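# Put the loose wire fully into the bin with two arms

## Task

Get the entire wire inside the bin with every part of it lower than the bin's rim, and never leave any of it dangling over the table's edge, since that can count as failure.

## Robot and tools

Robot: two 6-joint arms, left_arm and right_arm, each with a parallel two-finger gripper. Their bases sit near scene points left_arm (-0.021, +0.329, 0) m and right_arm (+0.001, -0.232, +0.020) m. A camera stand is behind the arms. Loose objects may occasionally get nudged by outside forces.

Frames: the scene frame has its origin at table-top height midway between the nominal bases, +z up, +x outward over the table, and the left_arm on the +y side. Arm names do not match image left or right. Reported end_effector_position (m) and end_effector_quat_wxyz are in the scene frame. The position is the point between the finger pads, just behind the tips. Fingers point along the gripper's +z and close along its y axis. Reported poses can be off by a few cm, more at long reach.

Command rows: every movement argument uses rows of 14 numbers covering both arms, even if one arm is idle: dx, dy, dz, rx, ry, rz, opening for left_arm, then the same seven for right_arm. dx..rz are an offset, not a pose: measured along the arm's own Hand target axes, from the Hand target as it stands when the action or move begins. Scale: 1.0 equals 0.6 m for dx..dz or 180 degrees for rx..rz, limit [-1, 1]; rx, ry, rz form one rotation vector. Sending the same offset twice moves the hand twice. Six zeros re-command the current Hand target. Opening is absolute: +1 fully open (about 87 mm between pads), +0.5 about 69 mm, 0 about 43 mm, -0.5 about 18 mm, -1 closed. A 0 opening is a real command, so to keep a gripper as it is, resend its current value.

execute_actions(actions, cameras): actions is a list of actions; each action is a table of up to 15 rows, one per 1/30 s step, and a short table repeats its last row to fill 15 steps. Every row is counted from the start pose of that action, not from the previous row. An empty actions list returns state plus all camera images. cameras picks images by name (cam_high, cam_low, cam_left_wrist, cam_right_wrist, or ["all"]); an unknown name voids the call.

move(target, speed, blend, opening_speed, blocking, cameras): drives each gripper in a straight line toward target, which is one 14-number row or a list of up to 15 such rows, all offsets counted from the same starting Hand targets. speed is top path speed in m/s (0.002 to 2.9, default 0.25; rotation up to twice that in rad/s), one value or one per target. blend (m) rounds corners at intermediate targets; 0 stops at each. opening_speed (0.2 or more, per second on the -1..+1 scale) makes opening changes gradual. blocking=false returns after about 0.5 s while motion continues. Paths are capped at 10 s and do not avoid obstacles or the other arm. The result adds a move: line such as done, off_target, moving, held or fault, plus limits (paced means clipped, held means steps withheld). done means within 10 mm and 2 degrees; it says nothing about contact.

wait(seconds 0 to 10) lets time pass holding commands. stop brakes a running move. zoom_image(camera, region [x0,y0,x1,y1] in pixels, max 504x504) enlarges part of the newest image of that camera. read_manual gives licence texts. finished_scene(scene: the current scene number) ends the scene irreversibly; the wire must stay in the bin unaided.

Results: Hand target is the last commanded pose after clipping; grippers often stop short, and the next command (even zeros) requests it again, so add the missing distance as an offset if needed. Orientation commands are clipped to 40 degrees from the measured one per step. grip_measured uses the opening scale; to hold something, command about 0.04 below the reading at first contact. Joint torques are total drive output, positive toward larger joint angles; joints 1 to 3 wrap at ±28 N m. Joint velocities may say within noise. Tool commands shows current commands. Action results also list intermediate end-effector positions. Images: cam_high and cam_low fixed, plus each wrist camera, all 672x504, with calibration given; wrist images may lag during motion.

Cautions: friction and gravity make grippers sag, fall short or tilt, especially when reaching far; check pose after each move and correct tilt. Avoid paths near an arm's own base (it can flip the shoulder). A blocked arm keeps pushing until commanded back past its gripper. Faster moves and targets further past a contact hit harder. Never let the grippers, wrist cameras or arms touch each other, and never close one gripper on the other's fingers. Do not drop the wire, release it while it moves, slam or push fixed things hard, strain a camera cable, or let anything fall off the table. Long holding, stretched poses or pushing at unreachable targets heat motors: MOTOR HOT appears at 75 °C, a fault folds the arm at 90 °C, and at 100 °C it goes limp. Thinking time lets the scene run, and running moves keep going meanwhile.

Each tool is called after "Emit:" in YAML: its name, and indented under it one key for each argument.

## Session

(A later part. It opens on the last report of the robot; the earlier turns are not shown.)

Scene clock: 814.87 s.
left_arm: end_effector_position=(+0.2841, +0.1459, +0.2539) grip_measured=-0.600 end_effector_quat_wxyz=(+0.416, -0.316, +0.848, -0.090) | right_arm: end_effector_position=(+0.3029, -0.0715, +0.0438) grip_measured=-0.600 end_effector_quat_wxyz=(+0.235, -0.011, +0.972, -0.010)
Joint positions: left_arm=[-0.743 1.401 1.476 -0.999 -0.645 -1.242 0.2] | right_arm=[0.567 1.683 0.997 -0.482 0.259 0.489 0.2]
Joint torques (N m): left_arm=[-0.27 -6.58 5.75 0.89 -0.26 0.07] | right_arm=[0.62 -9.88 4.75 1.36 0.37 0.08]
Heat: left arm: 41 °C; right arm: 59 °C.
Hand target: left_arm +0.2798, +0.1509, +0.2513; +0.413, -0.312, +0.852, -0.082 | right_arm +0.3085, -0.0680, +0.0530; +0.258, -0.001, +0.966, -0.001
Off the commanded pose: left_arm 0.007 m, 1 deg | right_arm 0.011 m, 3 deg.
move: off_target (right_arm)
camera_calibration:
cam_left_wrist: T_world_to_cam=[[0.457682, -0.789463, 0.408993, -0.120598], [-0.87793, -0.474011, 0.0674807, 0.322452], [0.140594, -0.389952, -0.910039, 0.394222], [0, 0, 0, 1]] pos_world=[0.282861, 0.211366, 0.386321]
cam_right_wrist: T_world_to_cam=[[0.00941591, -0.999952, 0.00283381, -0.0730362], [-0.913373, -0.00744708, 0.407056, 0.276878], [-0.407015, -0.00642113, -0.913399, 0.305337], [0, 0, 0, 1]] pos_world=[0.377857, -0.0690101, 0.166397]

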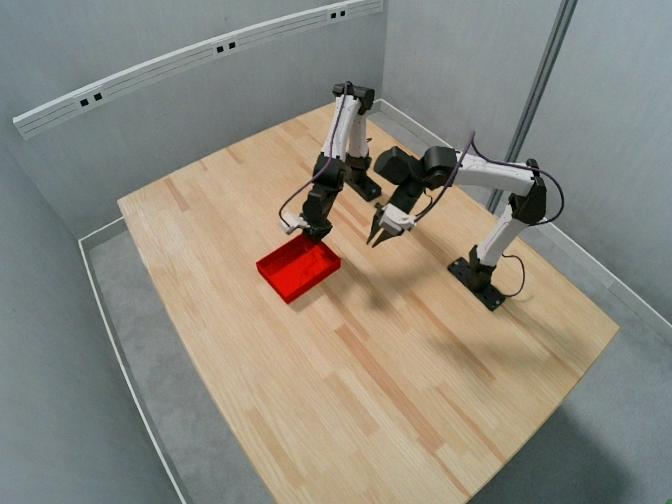

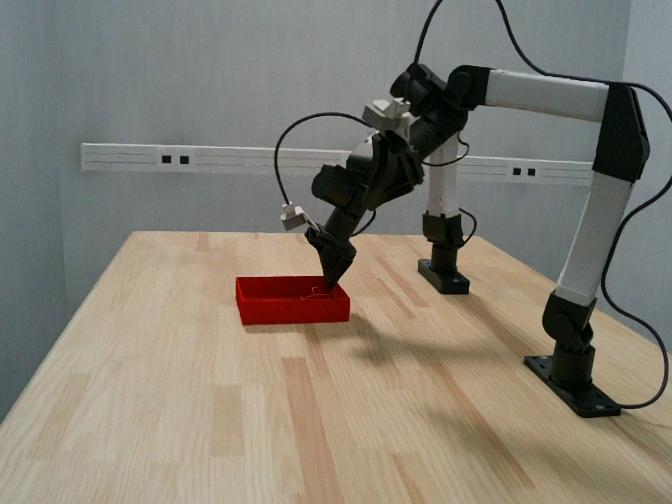

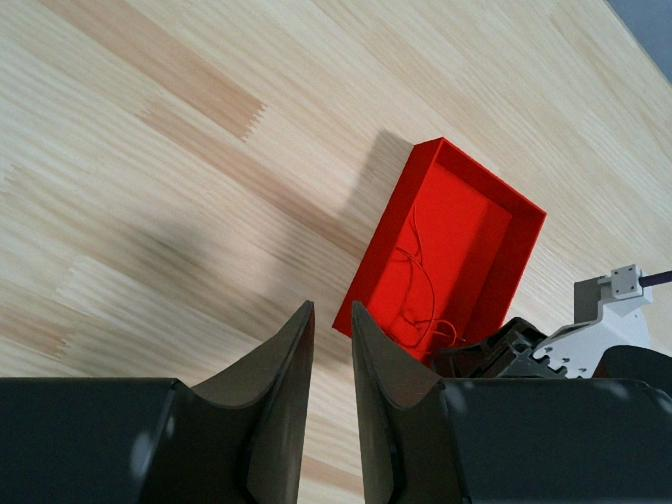

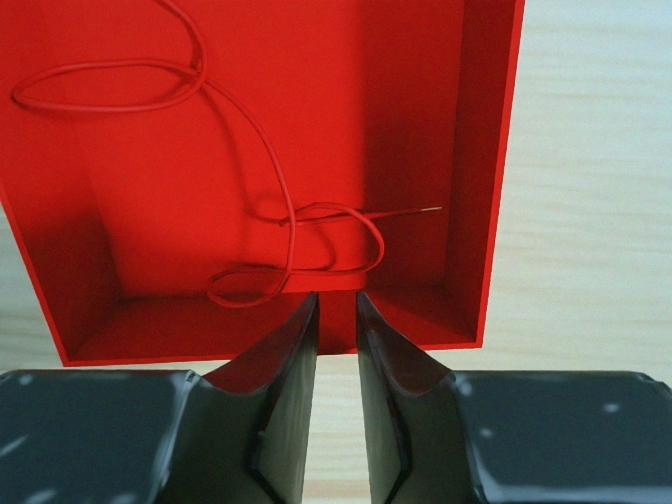

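Emit:
move:
  target:
    - [0,0,0,0,0,0,-0.6,-0.083,0.0,-0.145,0,0,0,-0.6]
    - [0,0,0,0,0,0,-0.6,0.0,-0.1,-0.25,0,0,0,-0.6]
  speed: [0.12,0.25]
  cameras: ["all"]

Emit:
zoom_image:
  camera: "cam_left_wrist"
  region: [310, 130, 560, 380]

Emit:
zoom_image:
  camera: "cam_low"
  region: [230, 260, 370, 340]

Emit:
zoom_image:
  camera: "cam_high"
  region: [240, 210, 360, 310]

Scene clock: 819.97 s.
left_arm: end_effector_position=(+0.2841, +0.1459, +0.2539) grip_measured=-0.600 end_effector_quat_wxyz=(+0.416, -0.316, +0.848, -0.090) | right_arm: end_effector_position=(+0.2367, -0.1260, +0.1853) grip_measured=-0.600 end_effector_quat_wxyz=(+0.264, +0.005, +0.965, +0.000)
Joint positions: left_arm=[-0.743 1.401 1.476 -0.999 -0.645 -1.242 0.2] | right_arm=[0.528 1.216 1.145 -1.027 0.26 0.473 0.2]
Joint torques (N m): left_arm=[-0.27 -6.6 5.75 0.89 -0.26 0.07] | right_arm=[-0.43 -3.81 5.11 1.15 0.17 -0.21]
Heat: left arm: 41 °C; right arm: 59 °C.
Hand target: left_arm +0.2798, +0.1509, +0.2513; +0.413, -0.312, +0.852, -0.082 | right_arm +0.2337, -0.1279, +0.1831; +0.258, +0.000, +0.966, +0.000
Off the commanded pose: left_arm 0.007 m, 1 deg | right_arm 0.004 m, 1 deg.
move: done
camera_calibration:
cam_left_wrist: T_world_to_cam=[[0.457682, -0.789463, 0.408993, -0.120598], [-0.87793, -0.474011, 0.0674807, 0.322452], [0.140594, -0.389952, -0.910039, 0.394222], [0, 0, 0, 1]] pos_world=[0.282861, 0.211366, 0.386321]
cam_right_wrist: T_world_to_cam=[[-0.0150419, -0.999571, -0.0251456, -0.11634], [-0.936125, 0.0052415, 0.351627, 0.175637], [-0.351344, 0.0288286, -0.935802, 0.402755], [0, 0, 0, 1]] pos_world=[0.304174, -0.128822, 0.312215]

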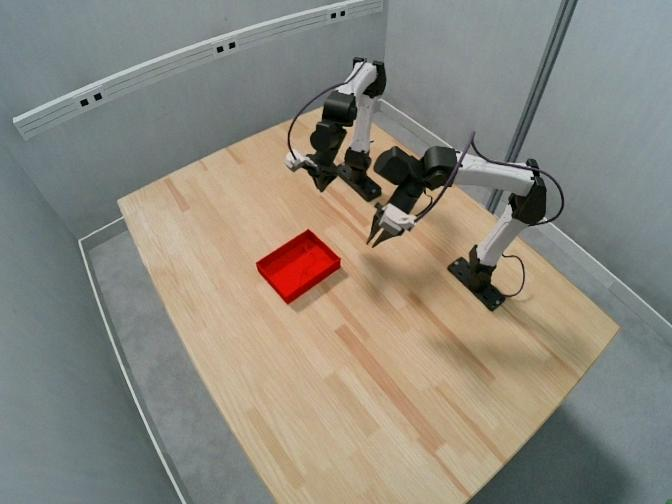

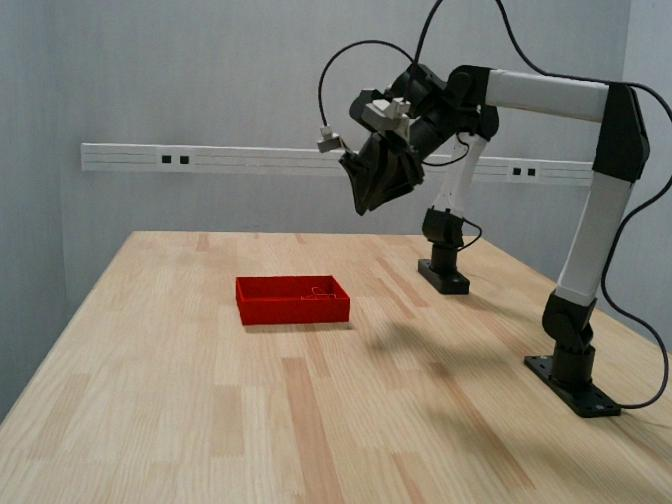

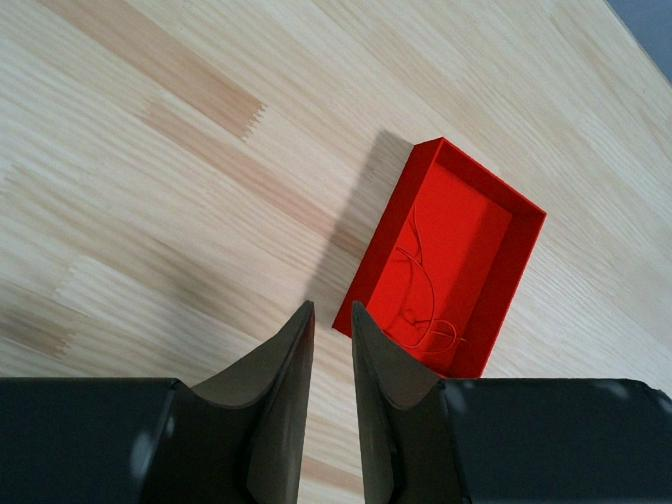

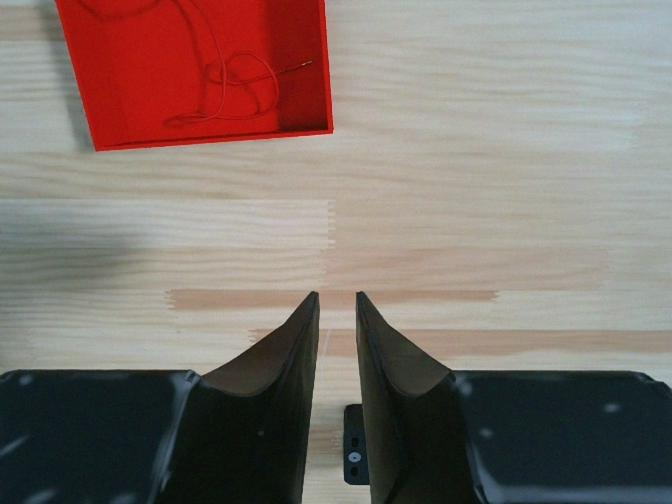

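Scaled by 2.016 from the camera's 672x504 image, which has a finer 960x720 frame.

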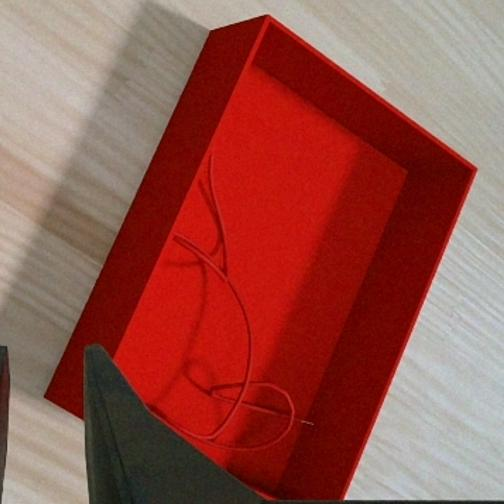

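Scaled by 3.600 from the camera's 672x504 image, which has a finer 960x720 frame.

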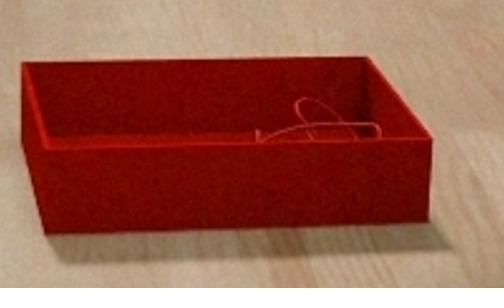

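Scaled by 4.200 from the camera's 672x504 image, which has a finer 960x720 frame.

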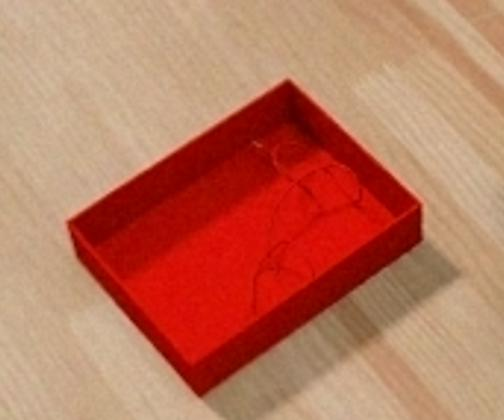

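Emit:
move:
  target: [0,0,0,0,0,0,-0.6,-0.144,0.167,0.083,0,0,0,-0.6]
  speed: 0.25
  cameras: ["cam_low","cam_left_wrist","cam_right_wrist"]

Emit:
zoom_image:
  camera: "cam_low"
  region: [280, 270, 350, 310]

Emit:
zoom_image:
  camera: "cam_left_wrist"
  region: [360, 150, 510, 350]

Scene clock: 828.60 s.
left_arm: end_effector_position=(+0.2841, +0.1459, +0.2539) grip_measured=-0.600 end_effector_quat_wxyz=(+0.416, -0.316, +0.848, -0.090) | right_arm: end_effector_position=(+0.3279, -0.0308, +0.1748) grip_measured=-0.600 end_effector_quat_wxyz=(+0.247, -0.010, +0.969, -0.003)
Joint positions: left_arm=[-0.743 1.401 1.476 -0.999 -0.645 -1.242 0.2] | right_arm=[0.628 1.737 1.587 -1.006 0.284 0.545 0.2]
Joint torques (N m): left_arm=[-0.28 -6.58 5.75 0.89 -0.26 0.07] | right_arm=[0.28 -7.41 8.57 1.05 0.42 0.08]
Heat: left arm: 40 °C; right arm: 56 °C.
Hand target: left_arm +0.2798, +0.1509, +0.2513; +0.413, -0.312, +0.852, -0.082 | right_arm +0.3333, -0.0277, +0.1831; +0.258, +0.000, +0.966, +0.000
Off the commanded pose: left_arm 0.007 m, 1 deg | right_arm 0.010 m, 2 deg.
move: done
camera_calibration:
cam_left_wrist: T_world_to_cam=[[0.457682, -0.789463, 0.408993, -0.120598], [-0.87793, -0.474011, 0.0674807, 0.322452], [0.140594, -0.389952, -0.910039, 0.394222], [0, 0, 0, 1]] pos_world=[0.282861, 0.211366, 0.386321]
cam_right_wrist: T_world_to_cam=[[0.0114924, -0.999869, -0.011395, -0.0312686], [-0.922794, -0.0149942, 0.385001, 0.253358], [-0.385122, 0.00609061, -0.922846, 0.430368], [0, 0, 0, 1]] pos_world=[0.3999, -0.0300868, 0.299264]
Images, in order (width x height): cam_low 672x504, cam_left_wrist 672x504, cam_right_wrist 672x504.

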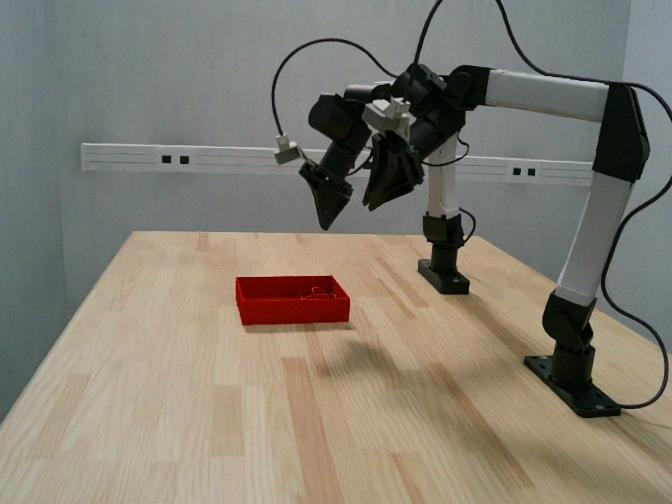

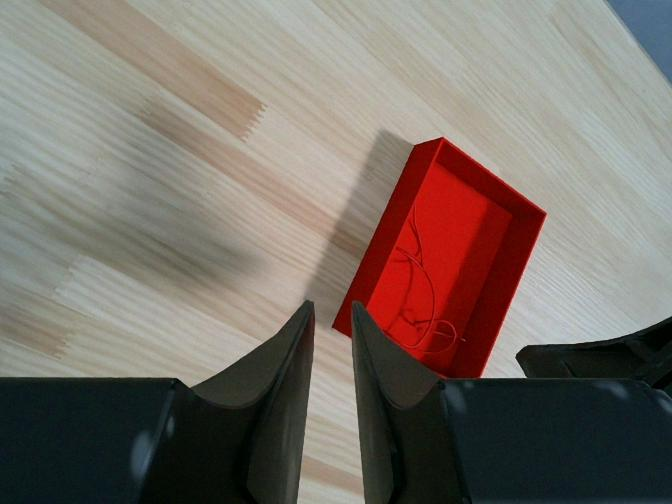

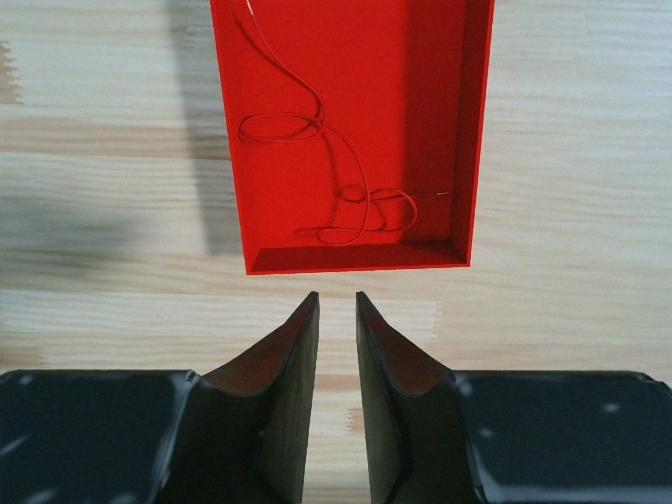

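Scaled by 7.200 from the camera's 672x504 image, which has a finer 960x720 frame.

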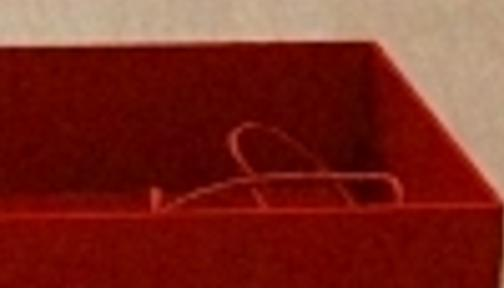

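Scaled by 2.520 from the camera's 672x504 image, which has a finer 960x720 frame.

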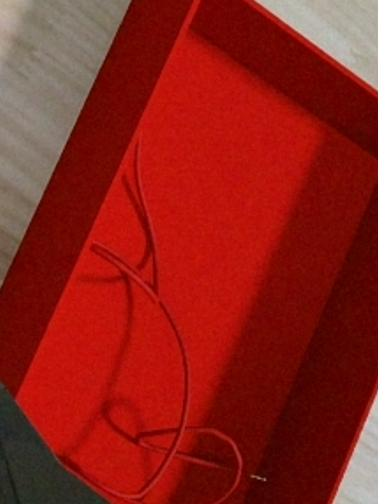

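Emit:
move:
  target: [-0.0625,0.07,-0.083,0,0,0,-0.6,0.0187,0.0695,0.178,-0.25,0,-0.433,-0.4]
  speed: 0.35
  cameras: ["cam_low","cam_left_wrist","cam_right_wrist"]

Emit:
zoom_image:
  camera: "cam_left_wrist"
  region: [300, 100, 600, 350]

Scene clock: 847.47 s.
left_arm: end_effector_position=(+0.2421, +0.1980, +0.2810) grip_measured=-0.600 end_effector_quat_wxyz=(+0.409, -0.312, +0.855, -0.075) | right_arm: end_effector_position=(+0.3713, +0.0105, +0.0809) grip_measured=-0.400 end_effector_quat_wxyz=(-0.174, +0.680, -0.690, -0.177)
Joint positions: left_arm=[-0.695 1.234 1.488 -1.186 -0.617 -1.193 0.2] | right_arm=[0.486 2.089 1.705 -0.937 -0.44 -1.018 0.3]
Joint torques (N m): left_arm=[-0.12 -4.23 8.75 0.9 -0.24 0.07] | right_arm=[-0.55 -9.42 8.32 0.72 -0.32 -0.24]
Heat: left arm: 40 °C; right arm: 55 °C.
Hand target: left_arm +0.2402, +0.2007, +0.2912; +0.413, -0.312, +0.852, -0.083 | right_arm +0.3769, +0.0140, +0.0849; -0.182, +0.683, -0.683, -0.183
Off the commanded pose: left_arm 0.011 m, 1 deg | right_arm 0.008 m, 1 deg.
move: off_target (left_arm)
camera_calibration:
cam_left_wrist: T_world_to_cam=[[0.467102, -0.799809, 0.376991, -0.062598], [-0.876581, -0.47474, 0.0789191, 0.304931], [0.115852, -0.367326, -0.922849, 0.450132], [0, 0, 0, 1]] pos_world=[0.244387, 0.260041, 0.414937]
cam_right_wrist: T_world_to_cam=[[0.99944, -0.0184431, -0.0279173, -0.367349], [-0.00639407, -0.924267, 0.381694, -0.000170094], [-0.0328427, -0.381302, -0.923867, 0.233533], [0, 0, 0, 1]] pos_world=[0.374812, 0.0821142, 0.205563]
Images, in order (width x height): cam_low 672x504, cam_left_wrist 672x504, cam_right_wrist 672x504.

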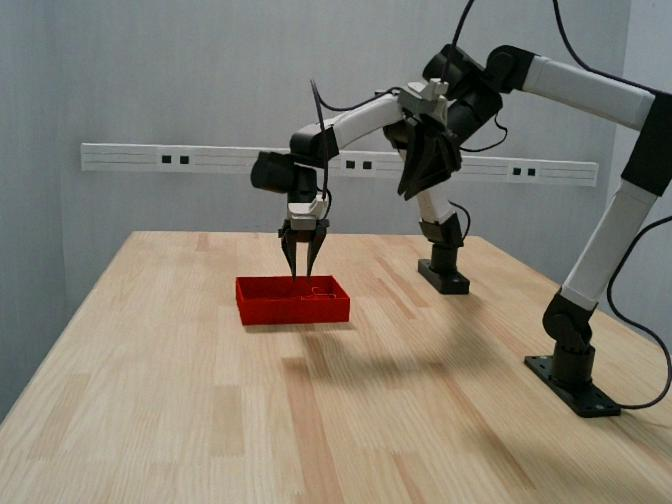

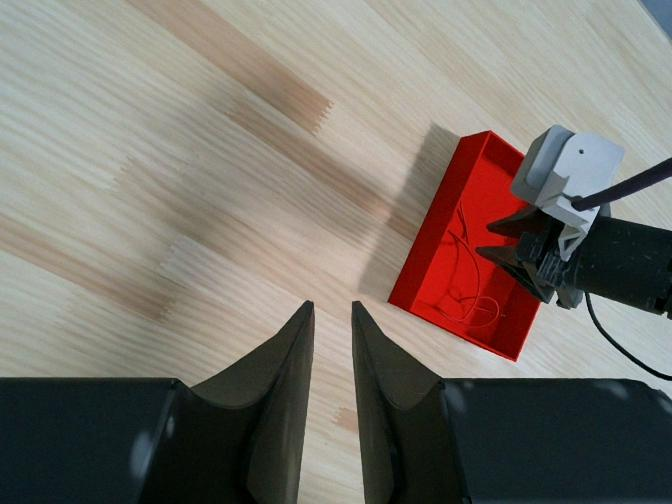

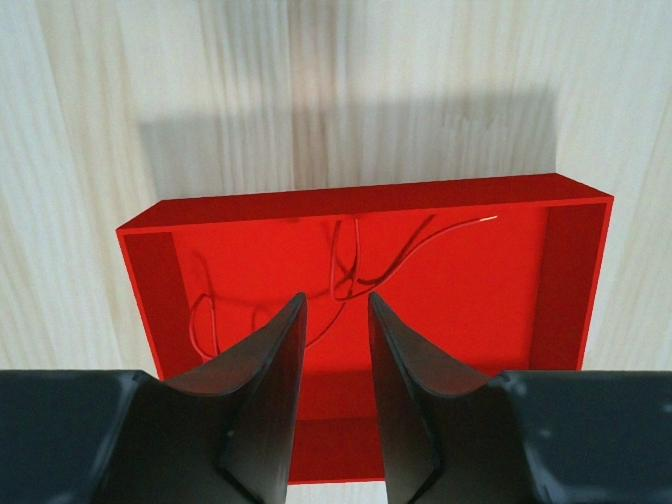

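Scaled by 1.680 from the camera's 672x504 image, which has a finer 960x720 frame.

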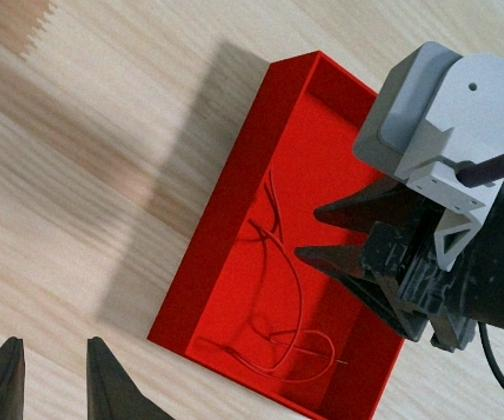

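Emit:
zoom_image:
  camera: "cam_right_wrist"
  region: [300, 160, 540, 320]

Scaled by 2.100 from the camera's 672x504 image, which has a finer 960x720 frame.

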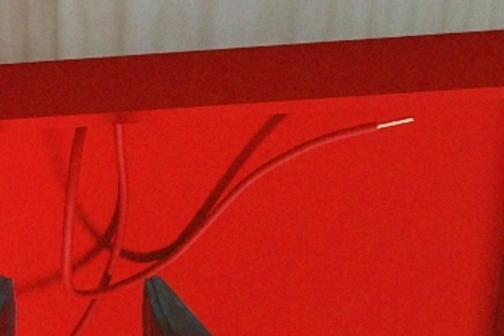

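Emit:
move:
  target:
    - [0,0,0,0,0,0,-0.6,0.0615,-0.002,0.08,0,0,0,-0.3]
    - [0,0,0,0,0,0,-0.6,0.0615,-0.002,0.08,0,0,0,-1]
  speed: 0.15
  opening_speed: 1.5
  cameras: ["cam_low","cam_left_wrist","cam_right_wrist"]

Scene clock: 858.27 s.
left_arm: end_effector_position=(+0.2421, +0.1980, +0.2810) grip_measured=-0.600 end_effector_quat_wxyz=(+0.409, -0.312, +0.855, -0.075) | right_arm: end_effector_position=(+0.3750, +0.0030, +0.0261) grip_measured=-0.988 end_effector_quat_wxyz=(-0.172, +0.680, -0.691, -0.177)
Joint positions: left_arm=[-0.695 1.234 1.488 -1.186 -0.617 -1.193 0.2] | right_arm=[0.466 2.148 1.574 -0.762 -0.444 -1.039 0.006]
Joint torques (N m): left_arm=[-0.13 -4.25 8.75 0.89 -0.24 0.07] | right_arm=[-0.4 -10.35 5.07 1.02 -0.3 -0.27]
Heat: left arm: 39 °C; right arm: 56 °C.
Hand target: left_arm +0.2402, +0.2007, +0.2912; +0.413, -0.312, +0.852, -0.083 | right_arm +0.3780, +0.0059, +0.0247; -0.182, +0.683, -0.683, -0.183
Off the commanded pose: left_arm 0.011 m, 1 deg | right_arm 0.004 m, 2 deg.
move: off_target (left_arm)
camera_calibration:
cam_left_wrist: T_world_to_cam=[[0.467102, -0.799809, 0.376991, -0.062598], [-0.876581, -0.47474, 0.0789191, 0.304931], [0.115852, -0.367326, -0.922849, 0.450132], [0, 0, 0, 1]] pos_world=[0.244387, 0.260041, 0.414937]
cam_right_wrist: T_world_to_cam=[[0.99928, -0.0189354, -0.0328697, -0.372465], [-0.00483986, -0.923064, 0.384616, 0.0131075], [-0.0376236, -0.38418, -0.922491, 0.181848], [0, 0, 0, 1]] pos_world=[0.379102, 0.0749086, 0.150469]
Images, in order (width x height): cam_low 672x504, cam_left_wrist 672x504, cam_right_wrist 672x504.

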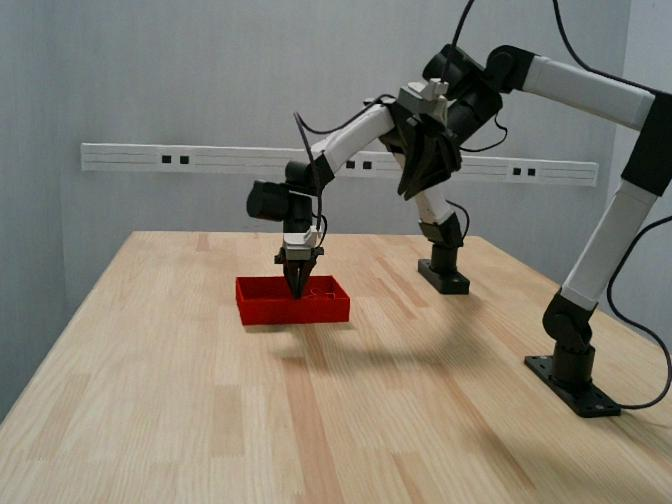

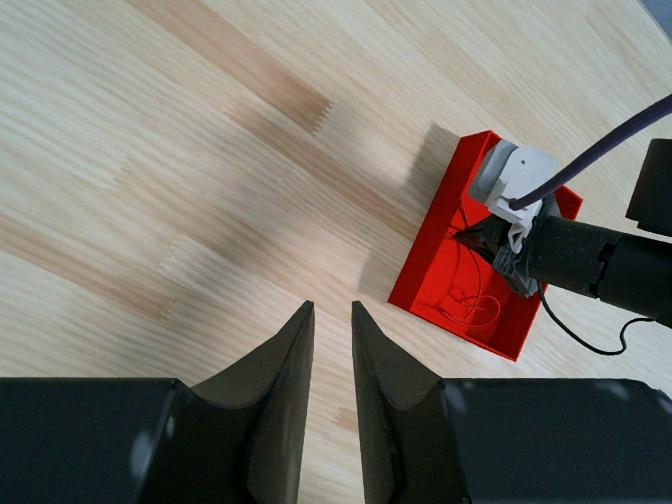

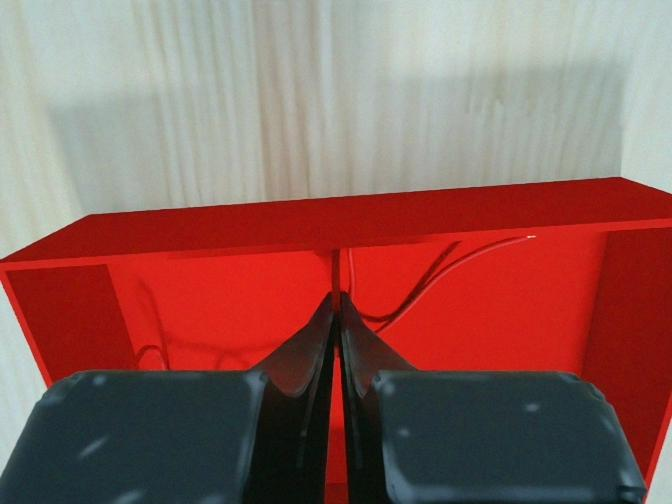

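Emit:
move:
  target:
    - [0,0,0,0,0,0,-0.6,0.0133,0,0.025,0,0,0,-1]
    - [0,0,0,0,0,0,-0.6,0.034,0,0.015,0,0,0,-1]
    - [0,0,0,0,0,0,-0.6,0.034,0,0.015,0,0,0,-0.6]
    - [0,0,0,0,0,0,-0.6,-0.04,0,-0.11,0,0,0,-0.6]
  speed: [0.1,0.1,0.1,0.15]
  opening_speed: 1.0
  cameras: ["cam_low","cam_left_wrist","cam_right_wrist"]

Emit:
zoom_image:
  camera: "cam_right_wrist"
  region: [100, 120, 600, 400]

Emit:
zoom_image:
  camera: "cam_low"
  region: [230, 260, 370, 340]

Emit:
zoom_image:
  camera: "cam_left_wrist"
  region: [350, 120, 600, 350]

Scene clock: 864.93 s.
left_arm: end_effector_position=(+0.2421, +0.1980, +0.2810) grip_measured=-0.600 end_effector_quat_wxyz=(+0.409, -0.312, +0.855, -0.075) | right_arm: end_effector_position=(+0.3704, -0.0075, +0.0737) grip_measured=-0.600 end_effector_quat_wxyz=(-0.159, +0.678, -0.691, -0.193)
Joint positions: left_arm=[-0.695 1.234 1.488 -1.186 -0.617 -1.193 0.2] | right_arm=[0.439 2.104 1.701 -0.981 -0.473 -1.071 0.2]
Joint torques (N m): left_arm=[-0.12 -4.25 8.73 0.89 -0.24 0.07] | right_arm=[-0.34 -13.7 7.66 0.65 -0.17 -0.17]
Heat: left arm: 39 °C; right arm: 57 °C.
Hand target: left_arm +0.2402, +0.2007, +0.2912; +0.413, -0.312, +0.852, -0.083 | right_arm +0.3781, -0.0063, +0.0939; -0.182, +0.683, -0.683, -0.183
Off the commanded pose: left_arm 0.011 m, 1 deg | right_arm 0.022 m, 3 deg.
move: off_target (left_arm, right_arm)
camera_calibration:
cam_left_wrist: T_world_to_cam=[[0.467102, -0.799809, 0.376991, -0.062598], [-0.876581, -0.47474, 0.0789191, 0.304931], [0.115852, -0.367326, -0.922849, 0.450132], [0, 0, 0, 1]] pos_world=[0.244387, 0.260041, 0.414937]
cam_right_wrist: T_world_to_cam=[[0.997327, -0.0117594, -0.0721087, -0.362787], [0.0165436, -0.92498, 0.379657, -0.0224773], [-0.0711636, -0.379835, -0.922313, 0.233978], [0, 0, 0, 1]] pos_world=[0.37884, 0.0638157, 0.198174]
Images, in order (width x height): cam_low 672x504, cam_left_wrist 672x504, cam_right_wrist 672x504.

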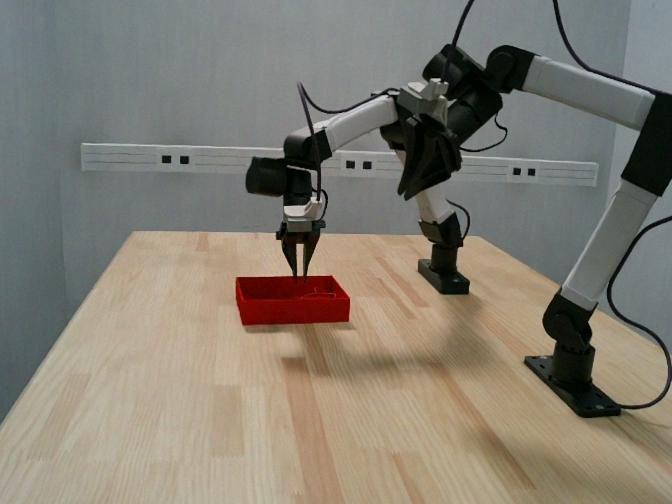

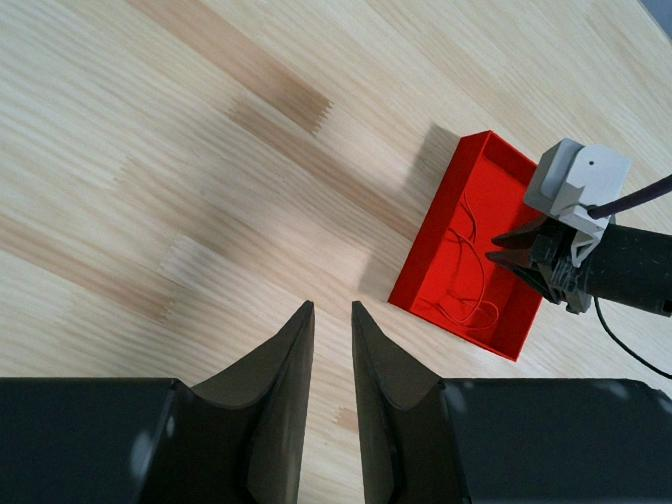

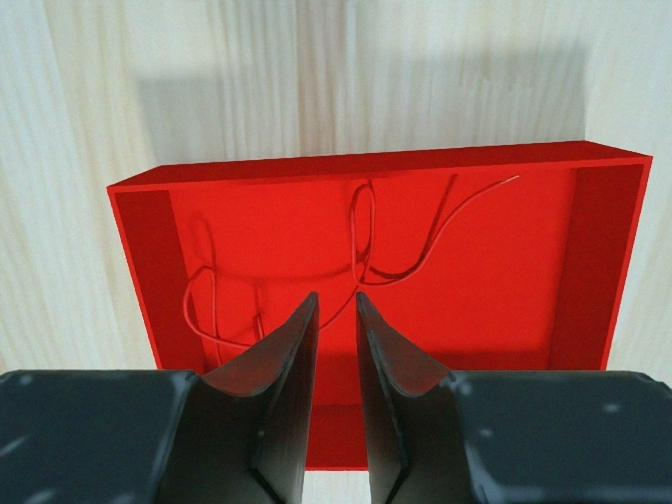

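Scaled by 1.008 from the camera's 672x504 image, which has a finer 960x720 frame.

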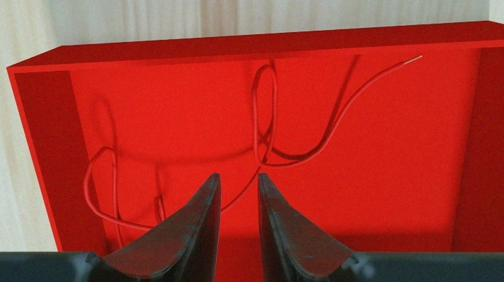

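Scaled by 3.600 from the camera's 672x504 image, which has a finer 960x720 frame.

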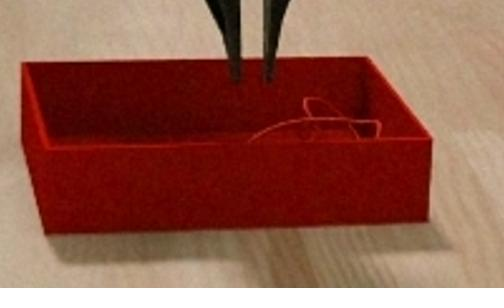

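Scaled by 2.016 from the camera's 672x504 image, which has a finer 960x720 frame.

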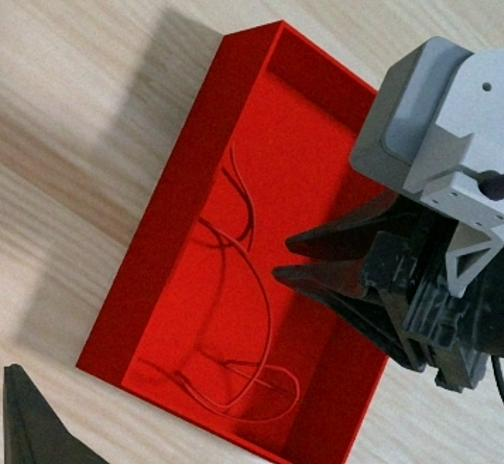

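Emit:
finished_scene:
  scene: 2

The scene is finished: the task was done.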